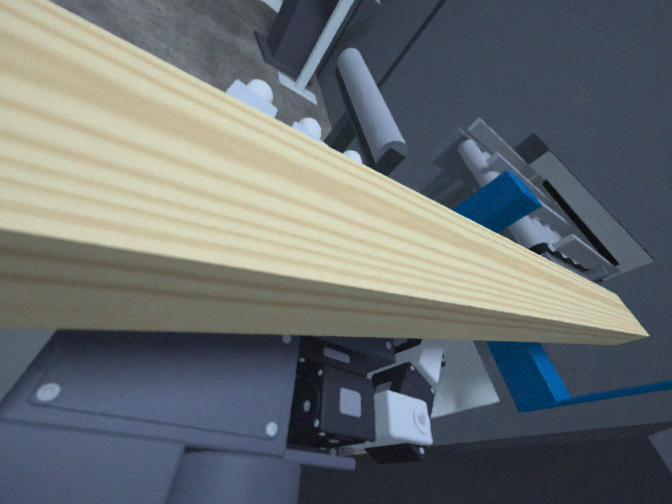

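Emit:
{"fn": "move", "kwargs": {
  "arm3": {"joints": {"hand_index_pip": -0.4, "hand_middle_pip": -0.4, "hand_ring_pip": -0.4, "hand_speed": -0.8, "hand_current_limit": 0.7}},
  "cameras": ["arm3_cam_wrist"]
}}

Scene clock: 1765.10 s.
Joint torques (N m): arm1=[0.5 0.91 9.24 1.96 0.06 -0.17] | arm2=[0.79 0.91 8.61 2.3 0 -0.25] | arm3=[-0.91 -12.04 2.8 0.46 1.05 0.01]
Motor temperatures (°C): arm1=[22 22 53 22 20 23] | arm2=[20 23 46 26 22 23] | arm3=[23 31 29 19 27 22]
Heat: arm1: hottest joint3_rad 53 °C; arm2: hottest joint3_rad 46 °C; arm3: hottest joint2_rad 31 °C.
move: arm3 done
Joint velocities: within noise
arm1, arm2: as last shown
arm3.joint_positions: joint1_rad=+1.377 joint2_rad=+2.304 joint3_rad=+0.880 joint4_rad=+0.293 joint5_rad=+1.562 joint6_rad=+1.154 hand_index_mcp=+0.772 hand_index_abd=+0.003 hand_index_pip=-0.395 hand_index_dip=+0.695 hand_middle_mcp=+0.769 hand_middle_abd=+0.000 hand_middle_pip=-0.395 hand_middle_dip=+0.696 hand_ring_mcp=+0.770 hand_ring_abd=+0.001 hand_ring_pip=-0.395 hand_ring_dip=+0.696 hand_thumb_cmc=+0.724 hand_thumb_axl=+0.680 hand_thumb_mcp=-0.446 hand_thumb_ipl=-0.154 hand_current_limit=+0.700 hand_speed=-0.800
arm3.joint_status: all done
arm3.hand_state: goal,goal,goal,goal,goal,goal,goal,goal,goal,goal,goal,goal,goal,goal,goal,goal
arm3.index_mcp_current_ma: 13
arm3.index_abd_current_ma: 0
arm3.index_pip_current_ma: 2
arm3.index_dip_current_ma: 0
arm3.middle_mcp_current_ma: 9
arm3.middle_abd_current_ma: 0
arm3.middle_pip_current_ma: 1
arm3.middle_dip_current_ma: 0
arm3.ring_mcp_current_ma: 11
arm3.ring_abd_current_ma: 0
arm3.ring_pip_current_ma: 1
arm3.ring_dip_current_ma: 0
arm3.thumb_cmc_current_ma: 5
arm3.thumb_axl_current_ma: 1
arm3.thumb_mcp_current_ma: 0
arm3.thumb_ipl_current_ma: 0
arm3.hand_goal_index_mcp: 0.754
arm3.hand_goal_index_abd: 0.000
arm3.hand_goal_index_pip: -0.400
arm3.hand_goal_index_dip: 0.696
arm3.hand_goal_middle_mcp: 0.754
arm3.hand_goal_middle_abd: 0.000
arm3.hand_goal_middle_pip: -0.400
arm3.hand_goal_middle_dip: 0.696
arm3.hand_goal_ring_mcp: 0.754
arm3.hand_goal_ring_abd: 0.000
arm3.hand_goal_ring_pip: -0.400
arm3.hand_goal_ring_dip: 0.696
arm3.hand_goal_thumb_cmc: 0.714
arm3.hand_goal_thumb_axl: 0.678
arm3.hand_goal_thumb_mcp: -0.448
arm3.hand_goal_thumb_ipl: -0.156
arm3.hand: x=+1.6904 y=+0.3412 z=+0.7899 quat_wxyz=(+0.700, +0.701, -0.106, -0.086) (m; scene frame)
arm3.hand_target: x=+1.6917 y=+0.3371 z=+0.7812 quat_wxyz=(+0.698, +0.702, -0.099, -0.099) (m; scene frame)
arm3.hand_status: not commanded
pictures: arm3_cam_wrist

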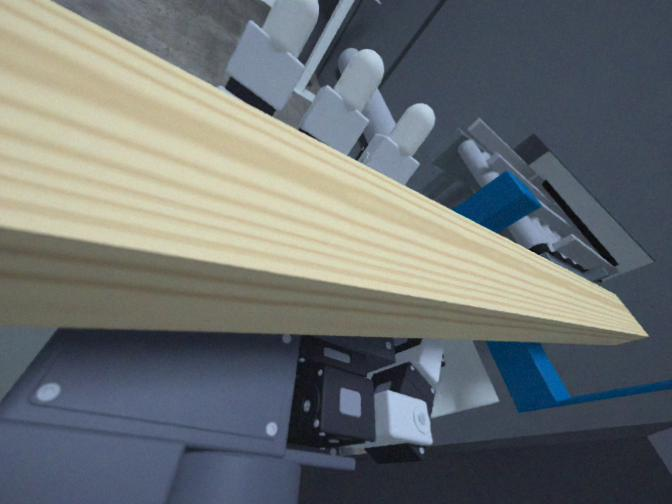

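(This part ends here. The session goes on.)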